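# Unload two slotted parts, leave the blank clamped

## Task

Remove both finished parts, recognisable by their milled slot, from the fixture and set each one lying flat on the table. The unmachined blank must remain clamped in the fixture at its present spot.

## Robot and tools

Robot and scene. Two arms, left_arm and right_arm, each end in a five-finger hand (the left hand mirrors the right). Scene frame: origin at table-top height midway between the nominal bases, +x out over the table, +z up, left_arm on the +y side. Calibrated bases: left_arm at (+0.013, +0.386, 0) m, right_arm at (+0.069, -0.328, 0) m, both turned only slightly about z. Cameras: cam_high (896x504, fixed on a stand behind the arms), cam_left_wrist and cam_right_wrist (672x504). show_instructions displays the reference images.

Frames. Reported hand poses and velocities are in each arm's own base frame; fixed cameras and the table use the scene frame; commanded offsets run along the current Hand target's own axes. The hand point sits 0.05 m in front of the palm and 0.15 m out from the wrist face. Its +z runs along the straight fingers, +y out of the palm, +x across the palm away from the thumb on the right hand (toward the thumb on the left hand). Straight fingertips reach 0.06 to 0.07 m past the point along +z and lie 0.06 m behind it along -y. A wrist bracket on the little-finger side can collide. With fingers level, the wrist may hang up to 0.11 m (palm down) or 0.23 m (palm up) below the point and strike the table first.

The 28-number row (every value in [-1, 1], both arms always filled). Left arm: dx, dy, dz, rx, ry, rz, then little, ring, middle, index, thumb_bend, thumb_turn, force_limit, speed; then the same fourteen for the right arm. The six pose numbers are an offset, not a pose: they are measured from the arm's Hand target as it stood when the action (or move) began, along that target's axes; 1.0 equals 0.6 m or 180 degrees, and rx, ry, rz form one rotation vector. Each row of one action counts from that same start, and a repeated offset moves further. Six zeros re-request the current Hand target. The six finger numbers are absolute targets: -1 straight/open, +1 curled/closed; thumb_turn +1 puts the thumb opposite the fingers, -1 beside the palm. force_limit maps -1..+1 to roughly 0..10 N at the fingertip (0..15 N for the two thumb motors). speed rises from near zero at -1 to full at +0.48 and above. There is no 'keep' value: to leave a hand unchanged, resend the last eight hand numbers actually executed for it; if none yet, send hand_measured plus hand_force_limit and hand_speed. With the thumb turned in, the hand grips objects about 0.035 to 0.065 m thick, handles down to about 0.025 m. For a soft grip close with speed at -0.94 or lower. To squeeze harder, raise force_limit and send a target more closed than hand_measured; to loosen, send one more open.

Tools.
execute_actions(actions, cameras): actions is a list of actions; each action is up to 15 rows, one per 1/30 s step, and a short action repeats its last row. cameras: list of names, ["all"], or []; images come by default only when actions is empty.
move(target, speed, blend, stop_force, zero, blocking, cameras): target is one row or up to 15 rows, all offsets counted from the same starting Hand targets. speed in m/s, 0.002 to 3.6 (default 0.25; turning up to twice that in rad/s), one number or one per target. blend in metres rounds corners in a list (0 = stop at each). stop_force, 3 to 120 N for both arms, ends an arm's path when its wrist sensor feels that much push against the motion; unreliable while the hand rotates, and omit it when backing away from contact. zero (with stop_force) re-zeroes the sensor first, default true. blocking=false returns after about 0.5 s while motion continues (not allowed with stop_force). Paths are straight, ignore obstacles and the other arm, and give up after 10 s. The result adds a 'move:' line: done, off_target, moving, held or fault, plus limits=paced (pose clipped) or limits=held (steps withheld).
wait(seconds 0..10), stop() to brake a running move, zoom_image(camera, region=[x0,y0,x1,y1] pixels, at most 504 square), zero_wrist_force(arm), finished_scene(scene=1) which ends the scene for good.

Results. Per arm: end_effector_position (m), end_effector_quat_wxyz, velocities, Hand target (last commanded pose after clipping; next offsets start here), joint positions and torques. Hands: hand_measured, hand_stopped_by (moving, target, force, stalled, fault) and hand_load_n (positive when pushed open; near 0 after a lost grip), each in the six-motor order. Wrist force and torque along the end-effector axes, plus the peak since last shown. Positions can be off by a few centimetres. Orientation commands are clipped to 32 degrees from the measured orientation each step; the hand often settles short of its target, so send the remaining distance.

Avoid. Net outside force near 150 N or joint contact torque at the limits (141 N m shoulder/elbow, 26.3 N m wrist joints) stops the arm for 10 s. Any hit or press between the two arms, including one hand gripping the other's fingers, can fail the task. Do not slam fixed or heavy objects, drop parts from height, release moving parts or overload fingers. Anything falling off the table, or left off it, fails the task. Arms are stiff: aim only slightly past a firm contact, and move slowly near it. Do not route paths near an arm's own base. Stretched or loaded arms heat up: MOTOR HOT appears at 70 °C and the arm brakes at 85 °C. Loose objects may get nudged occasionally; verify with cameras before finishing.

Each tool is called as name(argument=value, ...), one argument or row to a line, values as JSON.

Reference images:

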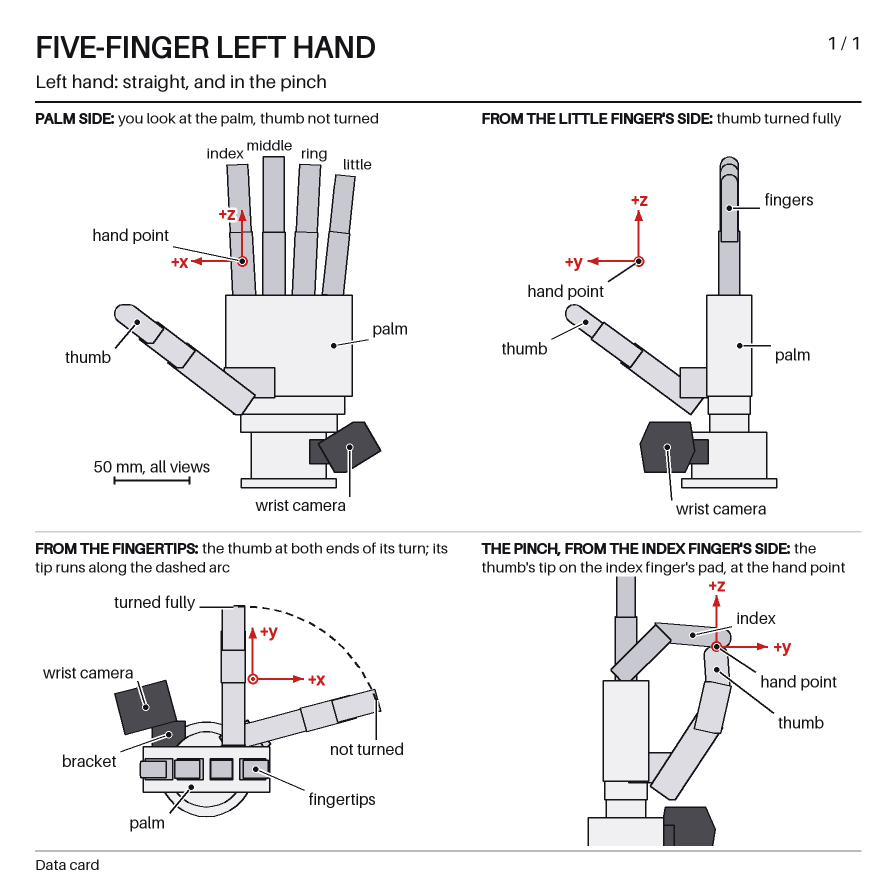

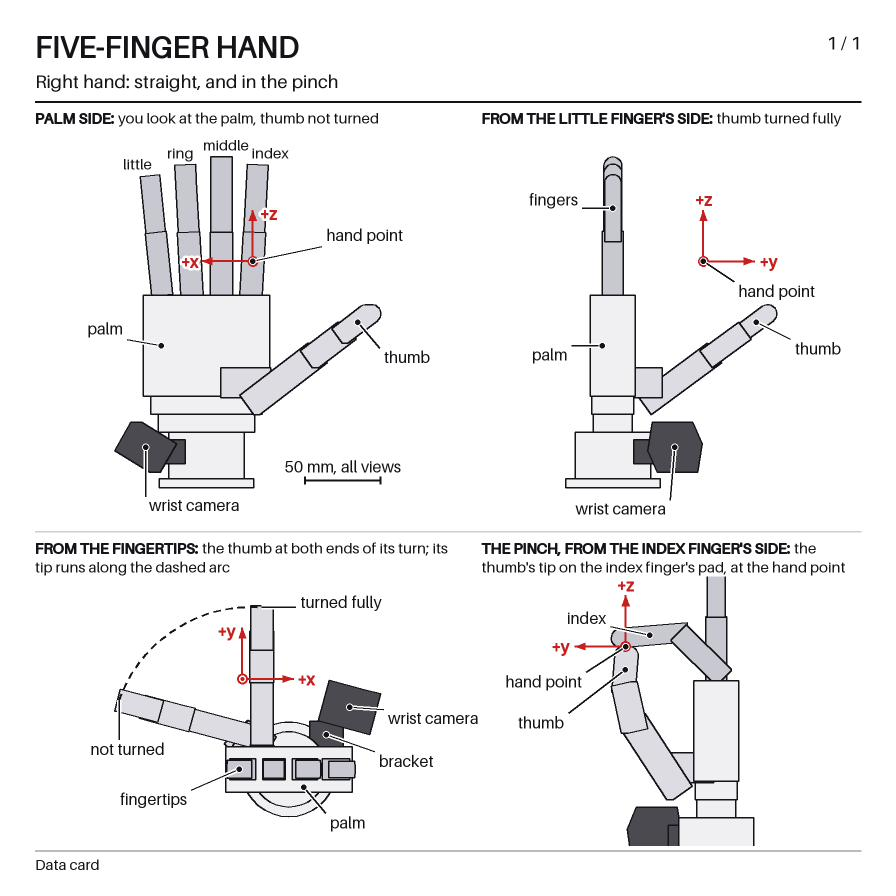

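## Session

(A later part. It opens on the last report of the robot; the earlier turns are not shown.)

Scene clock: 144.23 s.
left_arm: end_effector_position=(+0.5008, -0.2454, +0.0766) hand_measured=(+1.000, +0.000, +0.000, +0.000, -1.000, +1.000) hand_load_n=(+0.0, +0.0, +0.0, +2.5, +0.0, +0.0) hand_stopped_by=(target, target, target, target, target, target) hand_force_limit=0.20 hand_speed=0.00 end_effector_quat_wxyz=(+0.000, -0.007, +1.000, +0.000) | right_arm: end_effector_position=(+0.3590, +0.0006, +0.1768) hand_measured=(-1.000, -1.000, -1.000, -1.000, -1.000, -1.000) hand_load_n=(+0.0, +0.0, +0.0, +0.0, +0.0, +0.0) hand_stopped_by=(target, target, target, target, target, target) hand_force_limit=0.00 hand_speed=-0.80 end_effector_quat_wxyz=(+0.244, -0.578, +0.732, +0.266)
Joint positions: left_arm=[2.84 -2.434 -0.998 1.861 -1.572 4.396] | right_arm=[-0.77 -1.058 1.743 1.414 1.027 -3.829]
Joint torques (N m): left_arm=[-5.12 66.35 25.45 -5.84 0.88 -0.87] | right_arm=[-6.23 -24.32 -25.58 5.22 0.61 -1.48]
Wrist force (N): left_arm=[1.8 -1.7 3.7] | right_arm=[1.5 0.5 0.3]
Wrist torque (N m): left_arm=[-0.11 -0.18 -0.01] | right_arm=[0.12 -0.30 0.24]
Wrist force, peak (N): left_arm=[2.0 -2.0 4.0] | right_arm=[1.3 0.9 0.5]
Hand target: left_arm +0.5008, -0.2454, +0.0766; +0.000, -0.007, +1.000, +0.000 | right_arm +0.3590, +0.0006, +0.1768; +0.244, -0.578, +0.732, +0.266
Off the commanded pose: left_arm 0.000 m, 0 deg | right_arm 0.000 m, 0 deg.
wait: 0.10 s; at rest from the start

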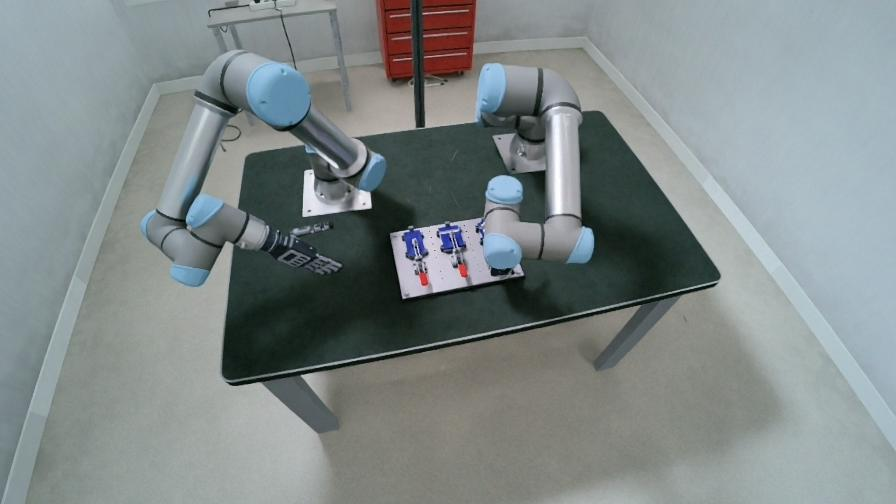

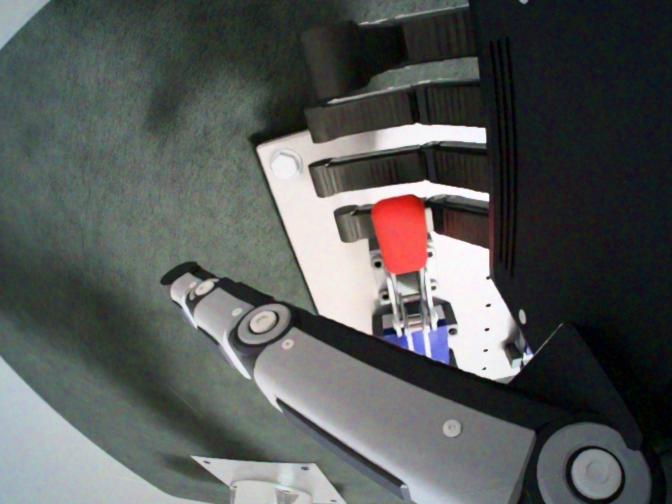

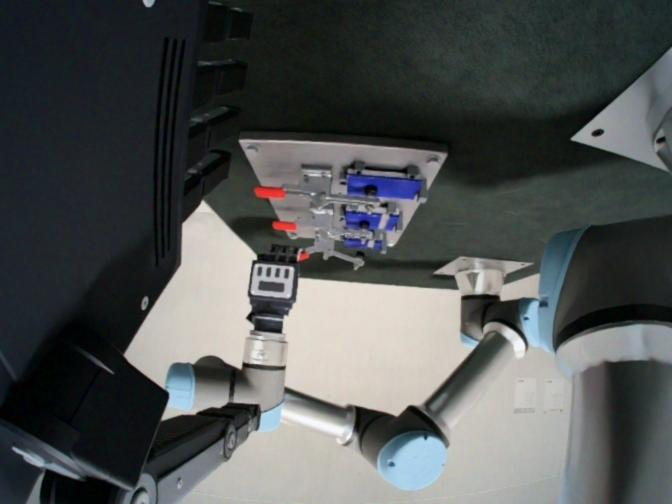

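move(
  target=[
    [0.0017,0,-0.0365,0,0,0,1,0,0,0,-1,1,0.2,0,0,0,0,0,0,0,-1,-1,-1,-1,-1,-1,0,-0.8],
    [0.0197,0,-0.068,0,0,0,1,0,0,0,-1,1,0.2,0,0,0,0,0,0,0,-1,-1,-1,-1,-1,-1,0,-0.8],
  ],
  cameras=["cam_left_wrist","cam_right_wrist"],
  speed=0.04,
  blend=0.005,
  stop_force=25,
)

zoom_image(
  camera="cam_right_wrist",
  region=[220, 140, 440, 330],
)

Scene clock: 148.10 s.
left_arm: end_effector_position=(+0.4889, -0.2456, +0.1174) hand_measured=(+1.000, +0.000, +0.000, +0.000, -1.000, +1.000) hand_load_n=(+0.0, +0.0, +0.5, +0.0, +0.0, +0.0) hand_stopped_by=(target, target, target, target, target, target) hand_force_limit=0.20 hand_speed=0.00 end_effector_quat_wxyz=(+0.000, -0.007, +1.000, +0.000) | right_arm: end_effector_position=(+0.3590, +0.0006, +0.1768) hand_measured=(-1.000, -1.000, -1.000, -1.000, -1.000, -1.000) hand_load_n=(+0.0, +0.0, +0.0, +0.0, +0.0, +0.0) hand_stopped_by=(target, target, target, target, target, target) hand_force_limit=0.00 hand_speed=-0.80 end_effector_quat_wxyz=(+0.244, -0.578, +0.732, +0.266)
Joint positions: left_arm=[2.833 -2.376 -0.995 1.801 -1.572 4.39] | right_arm=[-0.77 -1.058 1.743 1.414 1.027 -3.829]
Joint torques (N m): left_arm=[-7.48 61.95 8.59 -5.54 0.36 -1.52] | right_arm=[-6.08 -24.37 -25.95 5.31 0.49 -1.47]
Wrist force (N): left_arm=[-0.1 -1.0 -0.9] | right_arm=[1.5 0.3 0.3]
Wrist torque (N m): left_arm=[-0.01 -0.19 0.05] | right_arm=[0.09 -0.29 0.22]
Wrist force, peak (N): left_arm=[2.4 -1.6 4.4] | right_arm=[1.7 0.7 0.4]
Hand target: left_arm +0.4889, -0.2456, +0.1174; +0.000, -0.007, +1.000, +0.000 | right_arm +0.3590, +0.0006, +0.1768; +0.244, -0.578, +0.732, +0.266
Off the commanded pose: left_arm 0.000 m, 0 deg | right_arm 0.000 m, 0 deg.
move: done
Images, in order (width x height): cam_left_wrist 672x504, cam_right_wrist 672x504.

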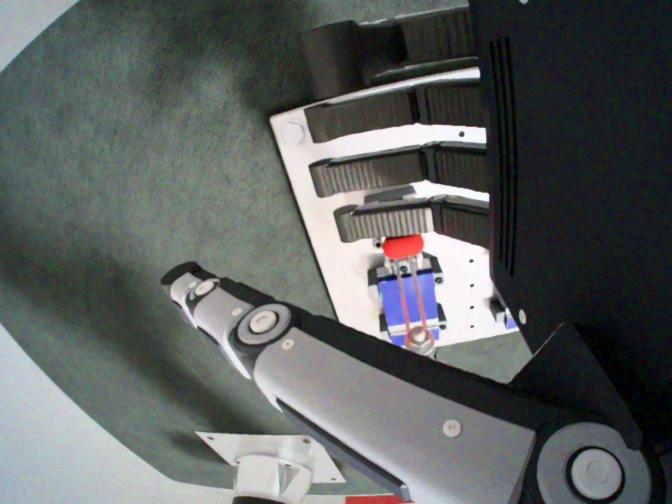

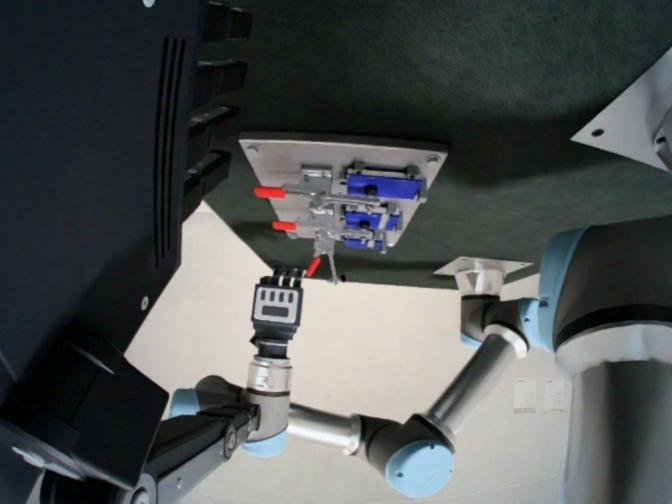

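Scaled by 2.291 from the camera's 672x504 image, which has a finer 960x720 frame.

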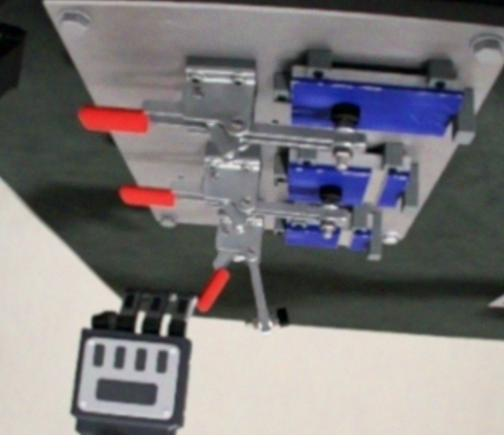

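move(
  target=[0.027,0,-0.0237,0,0,0,1,0,0,0,-1,1,0.2,0, 0,0,0,0,0,0,-1,-1,-1,-1,-1,-1,0,-0.8],
  speed=0.05,
  stop_force=20,
  cameras=["all"],
)

Scene clock: 153.60 s.
left_arm: end_effector_position=(+0.4727, -0.2459, +0.1317) hand_measured=(+1.000, +0.000, +0.000, +0.000, -1.000, +1.000) hand_load_n=(+0.0, +0.0, +0.0, -0.5, -0.5, +0.0) hand_stopped_by=(target, target, target, target, target, target) hand_force_limit=0.20 hand_speed=0.00 end_effector_quat_wxyz=(+0.000, -0.007, +1.000, +0.000) | right_arm: end_effector_position=(+0.3590, +0.0006, +0.1768) hand_measured=(-1.000, -1.000, -1.000, -1.000, -1.000, -1.000) hand_load_n=(+0.0, +0.0, +0.0, +0.0, +0.0, -0.5) hand_stopped_by=(target, target, target, target, target, target) hand_force_limit=0.00 hand_speed=-0.80 end_effector_quat_wxyz=(+0.244, -0.578, +0.732, +0.266)
Joint positions: left_arm=[2.824 -2.329 -1.042 1.801 -1.572 4.381] | right_arm=[-0.77 -1.058 1.743 1.414 1.027 -3.829]
Joint torques (N m): left_arm=[-8.03 60.27 8.64 -4.59 -1.41 -1.51] | right_arm=[-6.35 -24.69 -25.94 5.23 0.56 -1.29]
Wrist force (N): left_arm=[0.2 -0.5 -2.3] | right_arm=[1.1 0.8 0.0]
Wrist torque (N m): left_arm=[0.06 -0.21 0.05] | right_arm=[0.18 -0.23 0.22]
Wrist force, peak (N): left_arm=[0.3 -0.6 -2.4] | right_arm=[1.6 0.6 0.7]
Hand target: left_arm +0.4727, -0.2459, +0.1317; +0.000, -0.007, +1.000, +0.000 | right_arm +0.3590, +0.0006, +0.1768; +0.244, -0.578, +0.732, +0.266
Off the commanded pose: left_arm 0.000 m, 0 deg | right_arm 0.000 m, 0 deg.
move: done

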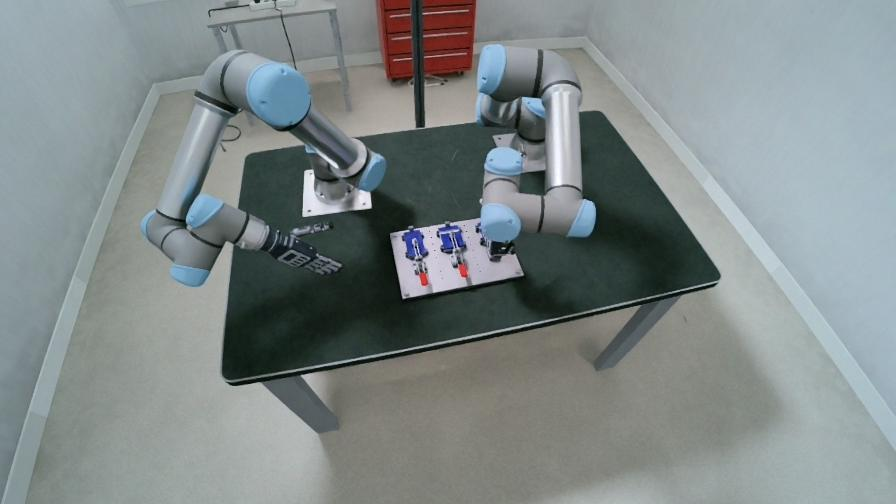

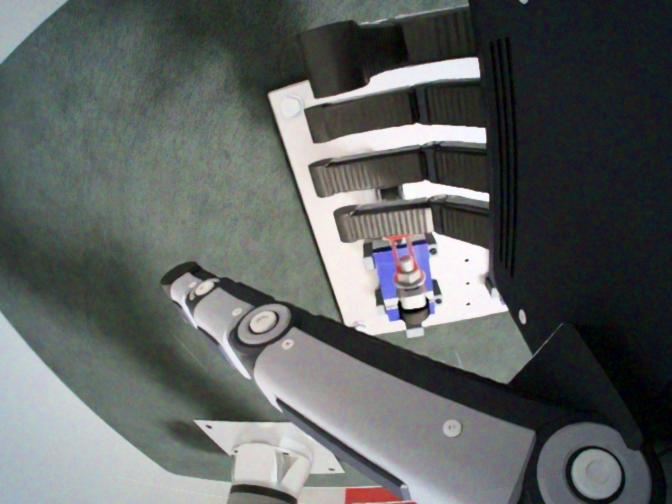

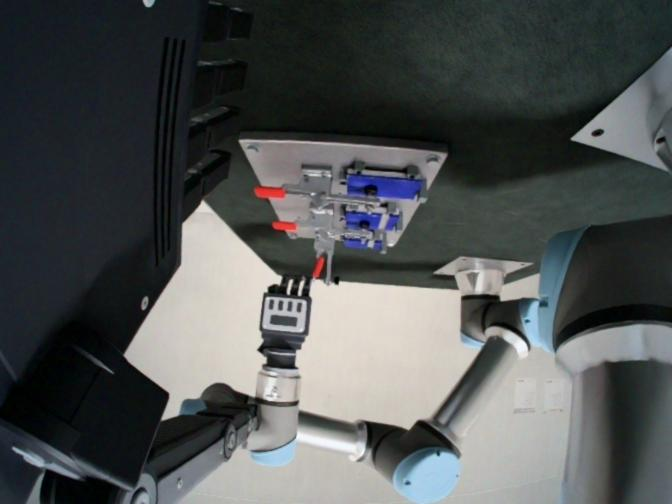

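zoom_image(
  camera="cam_right_wrist",
  region=[220, 130, 460, 310],
)

zoom_image(
  camera="cam_left_wrist",
  region=[280, 130, 520, 350],
)

Scaled by 2.100 from the camera's 672x504 image, which has a finer 960x720 frame.

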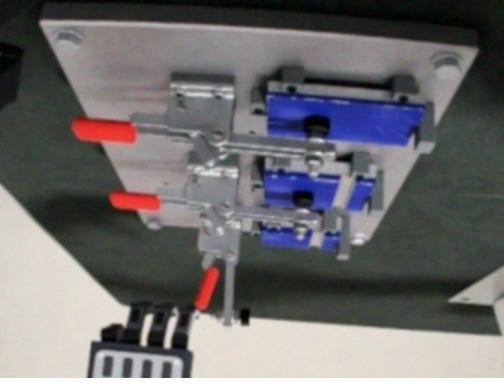

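Scaled by 2.100 from the camera's 672x504 image, which has a finer 960x720 frame.

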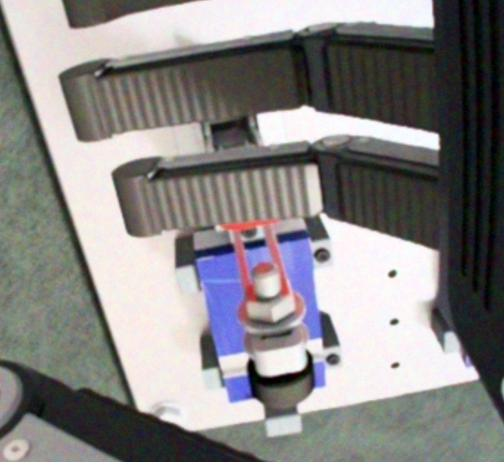

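move(
  target=[0.03,0,-0.012,0,0,0,1,0,0,0,-1,1,0.2,0, 0,0,0,0,0,0,-1,-1,-1,-1,-1,-1,0,-0.8],
  speed=0.05,
  stop_force=12,
  cameras=["cam_left_wrist","cam_right_wrist"],
)

zoom_image(
  camera="cam_right_wrist",
  region=[220, 130, 460, 310],
)

Scene clock: 156.67 s.
left_arm: end_effector_position=(+0.4547, -0.2461, +0.1388) hand_measured=(+1.000, +0.000, +0.000, +0.000, -1.000, +1.000) hand_load_n=(+0.0, +0.0, +0.0, +0.0, +0.0, -0.5) hand_stopped_by=(target, target, target, target, target, target) hand_force_limit=0.20 hand_speed=0.00 end_effector_quat_wxyz=(+0.000, -0.007, +1.000, +0.000) | right_arm: end_effector_position=(+0.3590, +0.0006, +0.1768) hand_measured=(-1.000, -1.000, -1.000, -1.000, -1.000, -1.000) hand_load_n=(+0.0, +0.0, +0.0, +0.0, +0.0, -0.5) hand_stopped_by=(target, target, target, target, target, target) hand_force_limit=0.00 hand_speed=-0.80 end_effector_quat_wxyz=(+0.244, -0.578, +0.732, +0.266)
Joint positions: left_arm=[2.814 -2.284 -1.102 1.815 -1.572 4.371] | right_arm=[-0.77 -1.058 1.743 1.414 1.027 -3.829]
Joint torques (N m): left_arm=[-8.49 59.56 7.75 -0.23 -0.64 -1.47] | right_arm=[-6.23 -24.39 -26.02 5.24 0.55 -1.36]
Wrist force (N): left_arm=[-0.2 -0.6 -1.2] | right_arm=[1.4 0.7 0.3]
Wrist torque (N m): left_arm=[0.04 -0.15 0.03] | right_arm=[0.16 -0.27 0.23]
Wrist force, peak (N): left_arm=[0.1 -0.3 -2.5] | right_arm=[1.6 0.9 0.7]
Hand target: left_arm +0.4547, -0.2461, +0.1388; +0.000, -0.007, +1.000, +0.000 | right_arm +0.3590, +0.0006, +0.1768; +0.244, -0.578, +0.732, +0.266
Off the commanded pose: left_arm 0.000 m, 0 deg | right_arm 0.000 m, 0 deg.
move: done
Images, in order (width x height): cam_left_wrist 672x504, cam_right_wrist 672x504.

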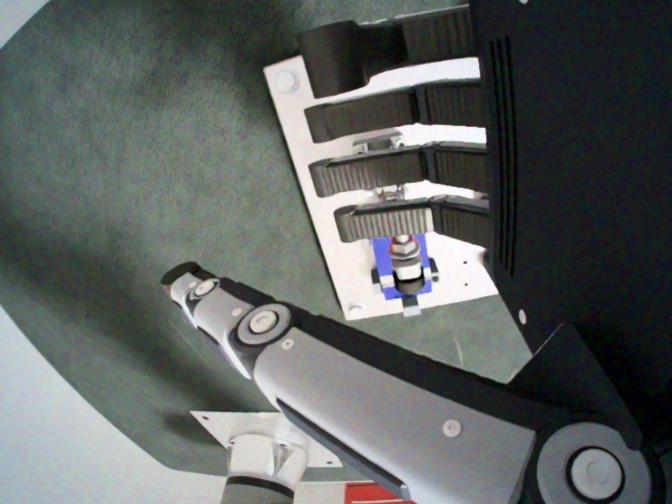

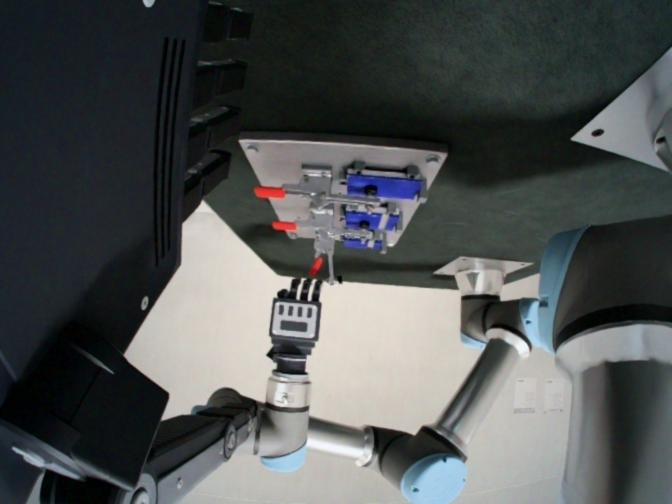

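Scaled by 2.100 from the camera's 672x504 image, which has a finer 960x720 frame.

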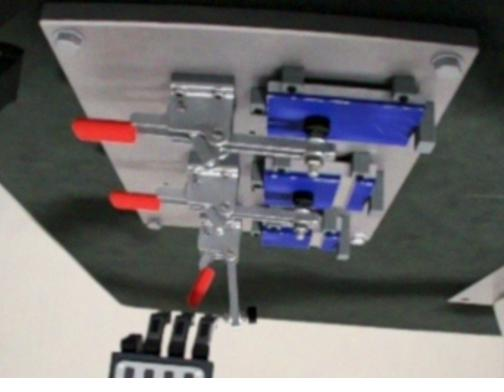

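move(
  target=[0,0,-0.12,0,0,0,1,0,0,0,-1,1,0.2,0, 0,0,0,0,0,0,-1,-1,-1,-1,-1,-1,0,-0.8],
  speed=0.08,
  stop_force=8,
  cameras=["cam_left_wrist","cam_right_wrist"],
)

zoom_image(
  camera="cam_right_wrist",
  region=[220, 130, 460, 310],
)

zoom_image(
  camera="cam_left_wrist",
  region=[260, 100, 520, 350],
)

Scene clock: 160.10 s.
left_arm: end_effector_position=(+0.4547, -0.2462, +0.2109) hand_measured=(+1.000, +0.000, +0.000, +0.000, -1.000, +1.000) hand_load_n=(+0.0, +0.0, +0.0, +0.0, +0.0, +0.0) hand_stopped_by=(target, target, target, target, target, target) hand_force_limit=0.20 hand_speed=0.00 end_effector_quat_wxyz=(+0.000, -0.007, +1.000, +0.000) | right_arm: end_effector_position=(+0.3590, +0.0006, +0.1768) hand_measured=(-1.000, -1.000, -1.000, -1.000, -1.000, -1.000) hand_load_n=(+0.0, +0.0, +0.0, +0.0, +0.0, +0.0) hand_stopped_by=(target, target, target, target, target, target) hand_force_limit=0.00 hand_speed=-0.80 end_effector_quat_wxyz=(+0.244, -0.578, +0.732, +0.266)
Joint positions: left_arm=[2.814 -2.252 -0.97 1.652 -1.572 4.37] | right_arm=[-0.77 -1.058 1.743 1.414 1.027 -3.829]
Joint torques (N m): left_arm=[-6.92 40.33 25.69 -5.22 -0.85 -1.52] | right_arm=[-6.24 -24.48 -25.85 5.24 0.34 -1.3]
Wrist force (N): left_arm=[1.2 -0.8 -1.2] | right_arm=[1.3 0.6 0.2]
Wrist torque (N m): left_arm=[0.02 -0.22 0.10] | right_arm=[0.15 -0.27 0.23]
Wrist force, peak (N): left_arm=[1.0 -0.4 -1.9] | right_arm=[1.6 1.1 0.3]
Hand target: left_arm +0.4547, -0.2462, +0.2108; +0.000, -0.007, +1.000, +0.000 | right_arm +0.3590, +0.0006, +0.1768; +0.244, -0.578, +0.732, +0.266
Off the commanded pose: left_arm 0.000 m, 0 deg | right_arm 0.000 m, 0 deg.
move: done
Images, in order (width x height): cam_left_wrist 672x504, cam_right_wrist 672x504.

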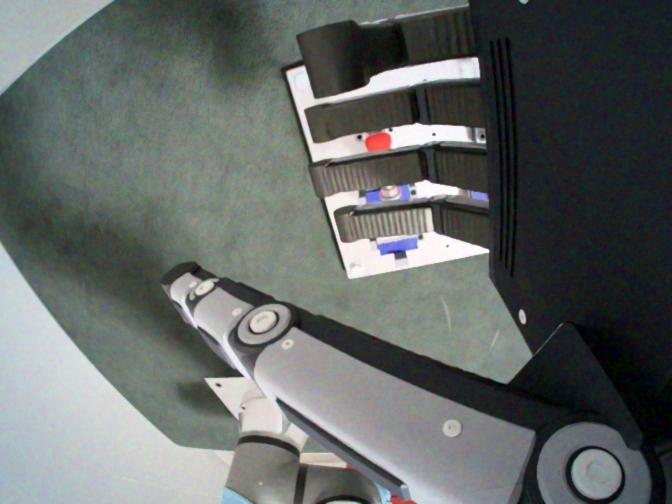

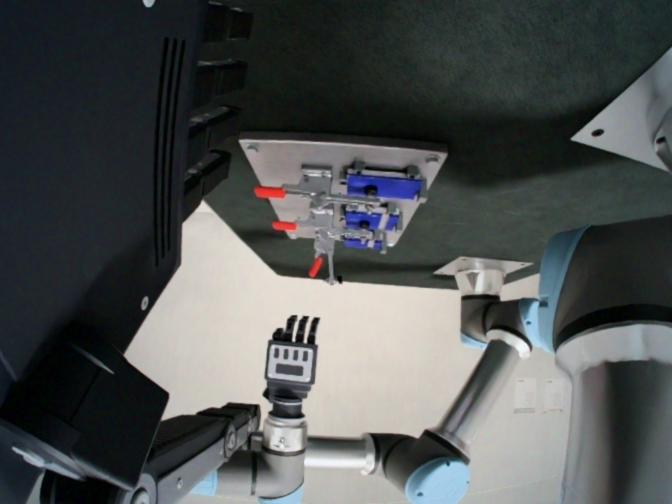

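Scaled by 2.100 from the camera's 672x504 image, which has a finer 960x720 frame.

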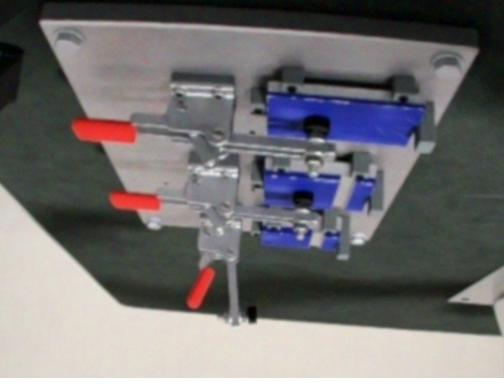

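Scaled by 1.938 from the camera's 672x504 image, which has a finer 960x720 frame.

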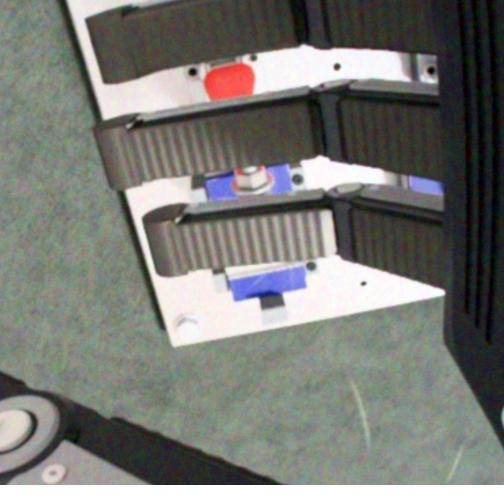

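move(
  target=[
    [0.05,-0.02,-0.1,0,-0.14,-0.302,-1,-1,-0.3,-0.3,-1,1,0.2,0, 0,0,0,0,0,0,-1,-1,-1,-1,-1,-1,0,-0.8],
    [0.1,-0.04,-0.148,0,-0.28,-0.605,-1,-1,-0.3,-0.3,-1,1,0.2,0, 0,0,0,0,0,0,-1,-1,-1,-1,-1,-1,0,-0.8],
    [0.158,-0.056,-0.148,0,-0.42,-0.907,-1,-1,-0.3,-0.3,-1,1,0.2,0, 0,0,0,0,0,0,-1,-1,-1,-1,-1,-1,0,-0.8],
  ],
  speed=0.3,
  blend=0.02,
  cameras=["all"],
)

Scene clock: 177.63 s.
left_arm: end_effector_position=(+0.3798, -0.2751, +0.2997) hand_measured=(-1.000, -1.000, -0.300, -0.300, -1.000, +1.000) hand_load_n=(+0.0, +0.0, +0.0, +0.0, +0.0, +0.0) hand_stopped_by=(target, target, target, target, target, target) hand_force_limit=0.20 hand_speed=0.00 end_effector_quat_wxyz=(-0.400, +0.868, -0.294, -0.002) | right_arm: end_effector_position=(+0.3590, +0.0006, +0.1768) hand_measured=(-1.000, -1.000, -1.000, -1.000, -1.000, -1.000) hand_load_n=(+0.0, +0.0, +0.0, +0.0, +0.0, +0.0) hand_stopped_by=(target, target, target, target, target, target) hand_force_limit=0.00 hand_speed=-0.80 end_effector_quat_wxyz=(+0.244, -0.578, +0.732, +0.266)
Joint positions: left_arm=[2.512 -2.079 -1.18 1.372 -2.345 1.464] | right_arm=[-0.77 -1.058 1.743 1.414 1.027 -3.829]
Joint torques (N m): left_arm=[10.84 52.25 25.45 0.01 -2.96 1.02] | right_arm=[-5.81 -24.3 -25.74 5.12 0.24 -1.08]
Wrist force (N): left_arm=[1.3 -0.2 -1.4] | right_arm=[1.4 0.5 0.3]
Wrist torque (N m): left_arm=[0.07 -0.27 -0.02] | right_arm=[0.13 -0.27 0.23]
Wrist force, peak (N): left_arm=[1.8 -1.1 -1.6] | right_arm=[1.5 0.9 0.5]
Hand target: left_arm +0.3798, -0.2751, +0.2997; -0.400, +0.868, -0.294, -0.002 (not the last commanded pose) | right_arm +0.3590, +0.0006, +0.1768; +0.244, -0.578, +0.732, +0.266
Off the commanded pose: left_arm 0.020 m, 35 deg | right_arm 0.000 m, 0 deg.
move: held (left_arm; a check stopped the path); path passed 2 of 3 targets; limits=held
pose unreachable (left arm): on one or more control steps of this call, first in action 0 (counted from 0), this arm could not follow its commanded pose, so it was not sent that pose on those steps. It may still have moved: this result reports where it is.
cause: moving toward the commanded pose would bring two parts of the arm too close to each other (joints 4 (wrist 1) to 6 (wrist 3) lie between them).

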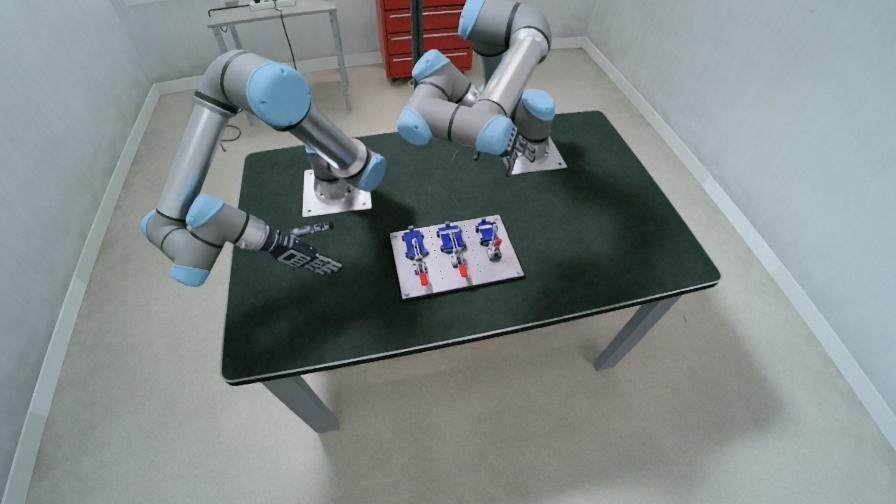

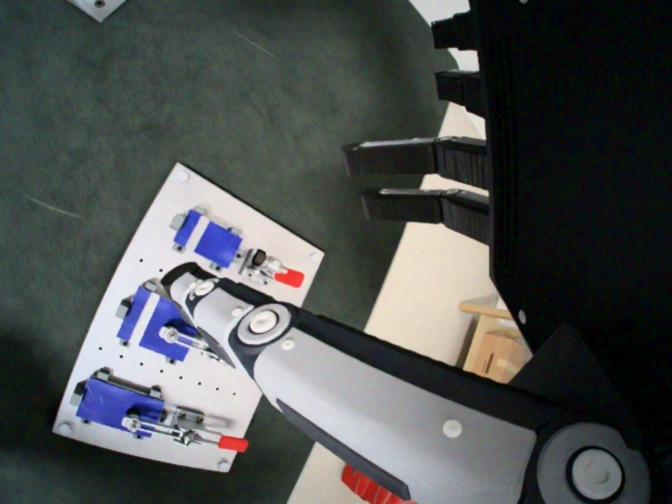

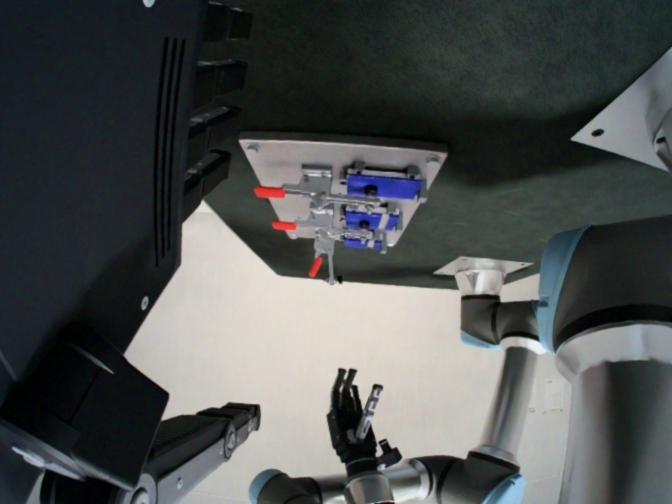

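move(
  target=[
    [0.052,0.15,0.147,0,0,0,-1,-1,-0.3,-0.3,-1,1,0.2,0, 0,0,0,0,0,0,-1,-1,-1,-1,-1,-1,0,-0.8],
    [0.0327,0.1827,0.1453,0.0005,-0.0825,-0.176,-1,-1,-0.3,-0.3,-1,1,0.2,0, 0,0,0,0,0,0,-1,-1,-1,-1,-1,-1,0,-0.8],
  ],
  speed=0.25,
  blend=0.01,
  cameras=["all"],
)

Scene clock: 189.67 s.
left_arm: end_effector_position=(+0.3602, -0.2800, +0.1597) hand_measured=(-1.000, -1.000, -0.300, -0.300, -1.000, +1.000) hand_load_n=(+0.0, +0.0, +0.0, +0.0, +0.0, +0.0) hand_stopped_by=(target, target, target, target, target, target) hand_force_limit=0.20 hand_speed=0.00 end_effector_quat_wxyz=(-0.420, +0.907, +0.007, -0.003) | right_arm: end_effector_position=(+0.3590, +0.0006, +0.1768) hand_measured=(-1.000, -1.000, -1.000, -1.000, -1.000, -1.000) hand_load_n=(+0.0, +0.0, +0.0, +0.0, +0.0, +0.0) hand_stopped_by=(target, target, target, target, target, target) hand_force_limit=0.00 hand_speed=-0.80 end_effector_quat_wxyz=(+0.244, -0.578, +0.732, +0.266)
Joint positions: left_arm=[2.472 -2.241 -1.4 1.429 -2.203 0.669] | right_arm=[-0.77 -1.058 1.743 1.414 1.027 -3.829]
Joint torques (N m): left_arm=[-8.21 31.93 23.46 -5.52 1.73 -0.98] | right_arm=[-5.79 -24.8 -25.58 5.14 0.23 -0.97]
Wrist force (N): left_arm=[1.5 0.0 -1.3] | right_arm=[1.2 0.6 0.3]
Wrist torque (N m): left_arm=[0.15 -0.28 0.05] | right_arm=[0.14 -0.26 0.22]
Wrist force, peak (N): left_arm=[1.2 -1.4 -2.6] | right_arm=[1.7 0.6 0.4]
Hand target: left_arm +0.3602, -0.2800, +0.1597; -0.420, +0.907, +0.007, -0.003 | right_arm +0.3590, +0.0006, +0.1768; +0.244, -0.578, +0.732, +0.266
Off the commanded pose: left_arm 0.000 m, 0 deg | right_arm 0.000 m, 0 deg.
move: done

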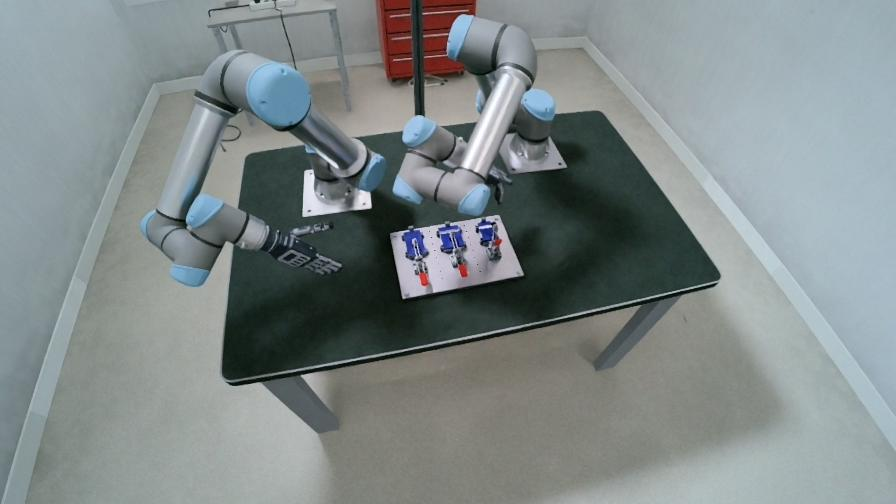

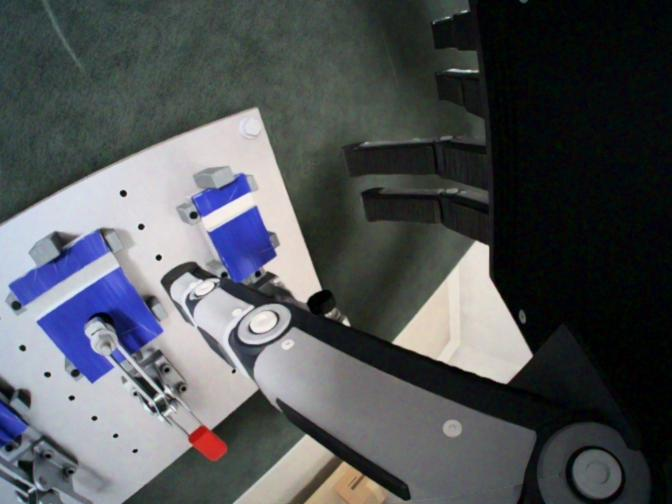

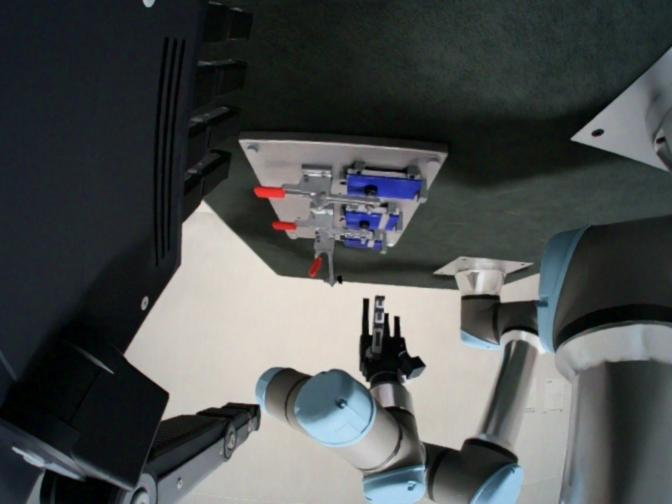

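zoom_image(
  camera="cam_left_wrist",
  region=[160, 140, 360, 340],
)

zoom_image(
  camera="cam_left_wrist",
  region=[0, 200, 240, 440],
)

Scaled by 2.520 from the camera's 672x504 image, which has a finer 960x720 frame.

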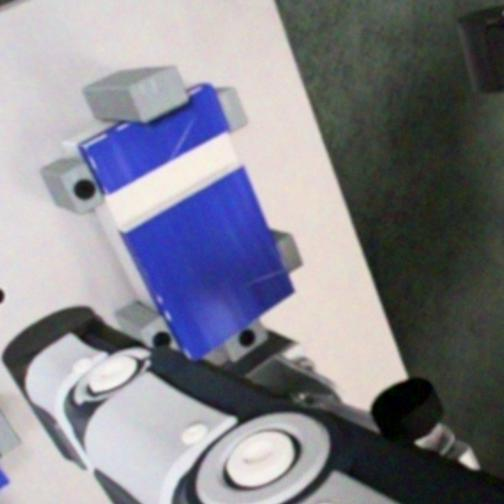

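Scaled by 2.100 from the camera's 672x504 image, which has a finer 960x720 frame.

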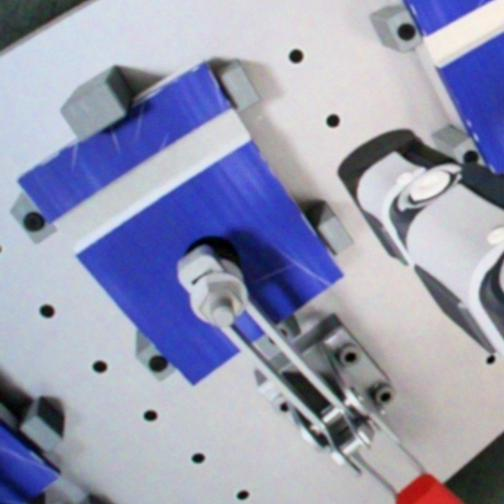

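move(
  target=[0.0522,0.058,0.0858,0,0,0,-1,-1,-0.2,-1,-1,1,0.2,0, 0,0,0,0,0,0,-1,-1,-1,-1,-1,-1,0,-0.8],
  speed=0.15,
  cameras=["all"],
)

zoom_image(
  camera="cam_left_wrist",
  region=[120, 100, 420, 340],
)

zoom_image(
  camera="cam_right_wrist",
  region=[220, 130, 460, 310],
)

Scene clock: 202.87 s.
left_arm: end_effector_position=(+0.3912, -0.2628, +0.0999) hand_measured=(-1.000, -1.000, -0.200, -1.000, -1.000, +1.000) hand_load_n=(+0.0, +0.0, +0.0, +0.0, +0.0, +0.0) hand_stopped_by=(target, target, target, target, target, target) hand_force_limit=0.20 hand_speed=0.00 end_effector_quat_wxyz=(-0.420, +0.907, +0.007, -0.003) | right_arm: end_effector_position=(+0.3590, +0.0006, +0.1768) hand_measured=(-1.000, -1.000, -1.000, -1.000, -1.000, -1.000) hand_load_n=(+0.0, +0.0, +0.0, +0.0, +0.0, +0.0) hand_stopped_by=(target, target, target, target, target, target) hand_force_limit=0.00 hand_speed=-0.80 end_effector_quat_wxyz=(+0.244, -0.578, +0.732, +0.266)
Joint positions: left_arm=[2.533 -2.329 -1.408 1.562 -2.238 0.731] | right_arm=[-0.77 -1.058 1.743 1.414 1.027 -3.829]
Joint torques (N m): left_arm=[9.52 35.15 22.63 -0.16 -3.27 1.25] | right_arm=[-5.81 -24.74 -25.56 5.19 0.21 -0.83]
Wrist force (N): left_arm=[1.6 0.0 -1.4] | right_arm=[1.2 0.4 0.6]
Wrist torque (N m): left_arm=[0.14 -0.31 0.01] | right_arm=[0.10 -0.26 0.21]
Wrist force, peak (N): left_arm=[1.2 -0.4 -2.2] | right_arm=[1.5 1.2 0.3]
Hand target: left_arm +0.3912, -0.2627, +0.0998; -0.420, +0.907, +0.007, -0.003 | right_arm +0.3590, +0.0006, +0.1768; +0.244, -0.578, +0.732, +0.266
Off the commanded pose: left_arm 0.000 m, 0 deg | right_arm 0.000 m, 0 deg.
move: done

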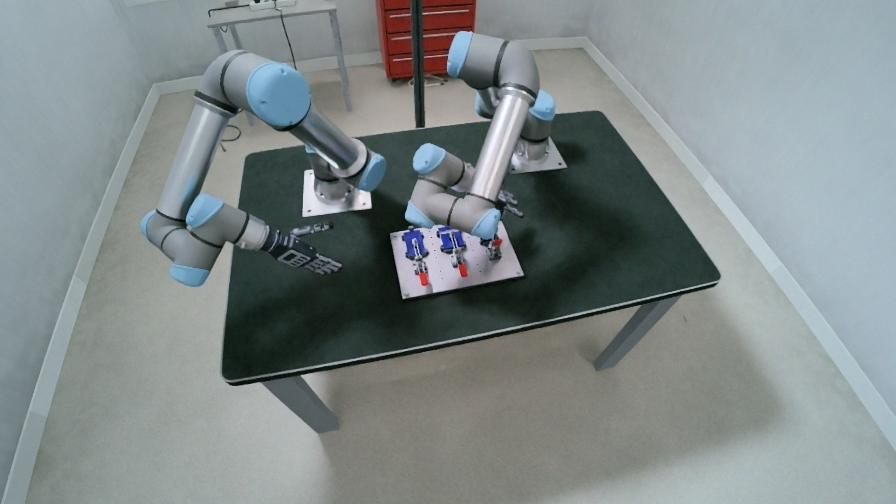

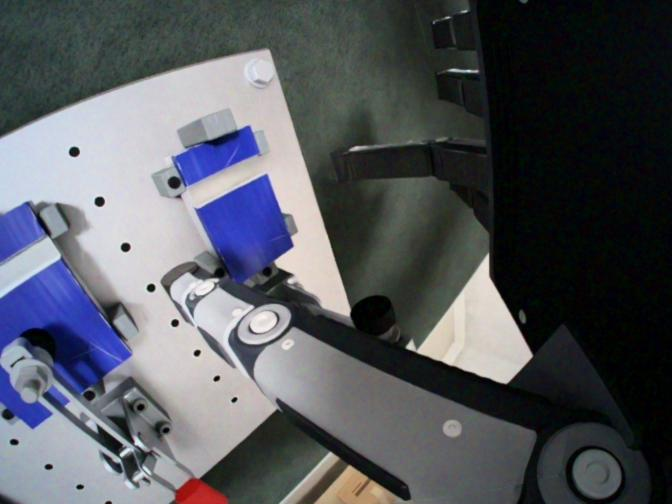

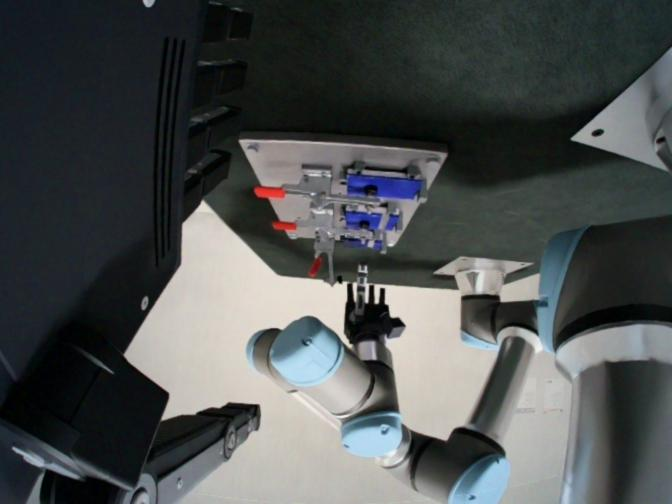

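Scaled by 1.680 from the camera's 672x504 image, which has a finer 960x720 frame.

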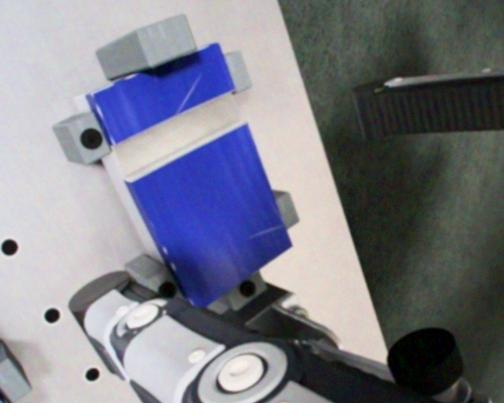

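Scaled by 2.100 from the camera's 672x504 image, which has a finer 960x720 frame.

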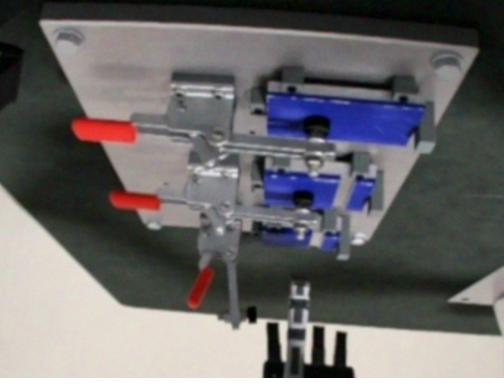

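move(
  target=[0,0.051,0.0431,0,0,0,-1,-1,-0.2,-1,-1,1,0.2,0, 0,0,0,0,0,0,-1,-1,-1,-1,-1,-1,0,-0.8],
  speed=0.08,
  stop_force=8,
  cameras=["cam_left_wrist","cam_right_wrist"],
)

zoom_image(
  camera="cam_left_wrist",
  region=[120, 80, 420, 320],
)

zoom_image(
  camera="cam_right_wrist",
  region=[290, 190, 430, 310],
)

Scene clock: 208.73 s.
left_arm: end_effector_position=(+0.3912, -0.2628, +0.0598) hand_measured=(-1.000, -1.000, -0.200, -1.000, -1.000, +1.000) hand_load_n=(+0.0, +0.0, +0.0, +0.0, +0.0, +0.5) hand_stopped_by=(target, target, target, target, target, target) hand_force_limit=0.20 hand_speed=0.00 end_effector_quat_wxyz=(-0.420, +0.907, +0.007, -0.003) | right_arm: end_effector_position=(+0.3590, +0.0006, +0.1768) hand_measured=(-1.000, -1.000, -1.000, -1.000, -1.000, -1.000) hand_load_n=(+0.0, +0.0, +0.0, +0.0, +0.0, +0.0) hand_stopped_by=(target, target, target, target, target, target) hand_force_limit=0.00 hand_speed=-0.80 end_effector_quat_wxyz=(+0.244, -0.578, +0.732, +0.266)
Joint positions: left_arm=[2.533 -2.386 -1.424 1.635 -2.238 0.731] | right_arm=[-0.77 -1.058 1.743 1.414 1.027 -3.829]
Joint torques (N m): left_arm=[-5.76 35.4 3.92 -0.1 0.77 0.91] | right_arm=[-5.69 -24.83 -25.39 5.09 0.16 -0.82]
Wrist force (N): left_arm=[1.3 -0.4 -1.5] | right_arm=[1.1 0.7 0.2]
Wrist torque (N m): left_arm=[0.09 -0.26 -0.01] | right_arm=[0.17 -0.23 0.22]
Wrist force, peak (N): left_arm=[1.8 -0.4 -1.8] | right_arm=[1.7 0.5 0.3]
Hand target: left_arm +0.3912, -0.2628, +0.0598; -0.420, +0.907, +0.007, -0.003 | right_arm +0.3590, +0.0006, +0.1768; +0.244, -0.578, +0.732, +0.266
Off the commanded pose: left_arm 0.000 m, 0 deg | right_arm 0.000 m, 0 deg.
move: done
Images, in order (width x height): cam_left_wrist 672x504, cam_right_wrist 672x504.

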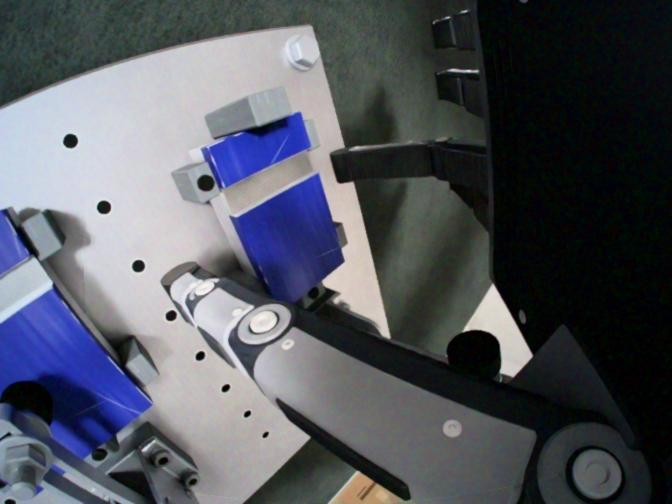

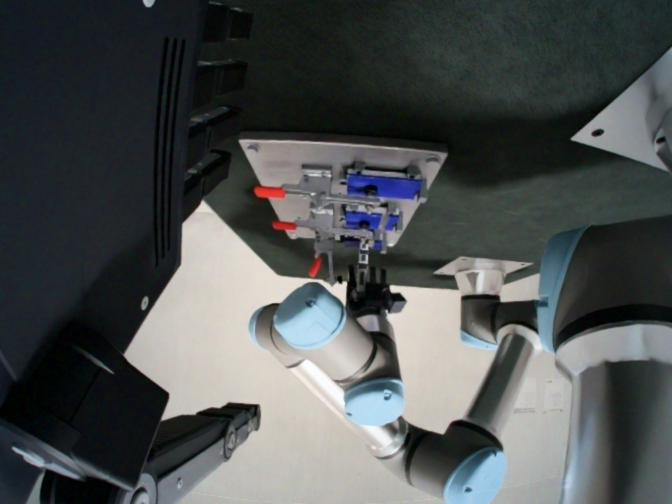

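Scaled by 1.680 from the camera's 672x504 image, which has a finer 960x720 frame.

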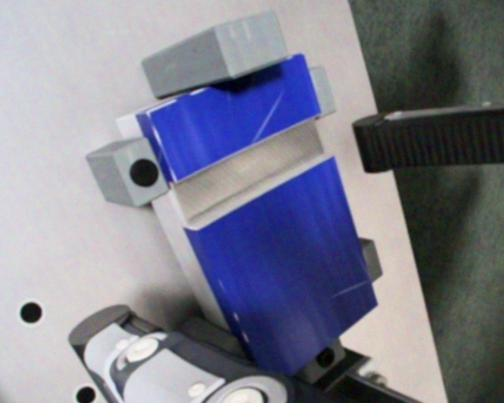

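Scaled by 3.600 from the camera's 672x504 image, which has a finer 960x720 frame.

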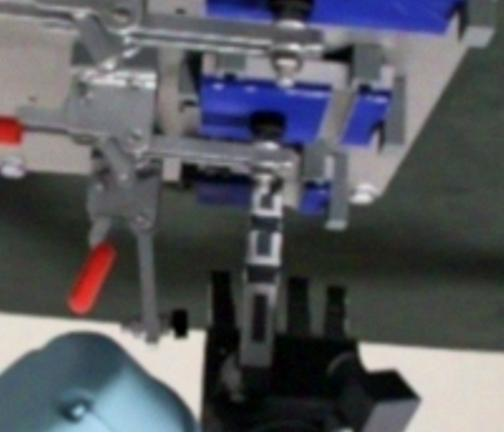

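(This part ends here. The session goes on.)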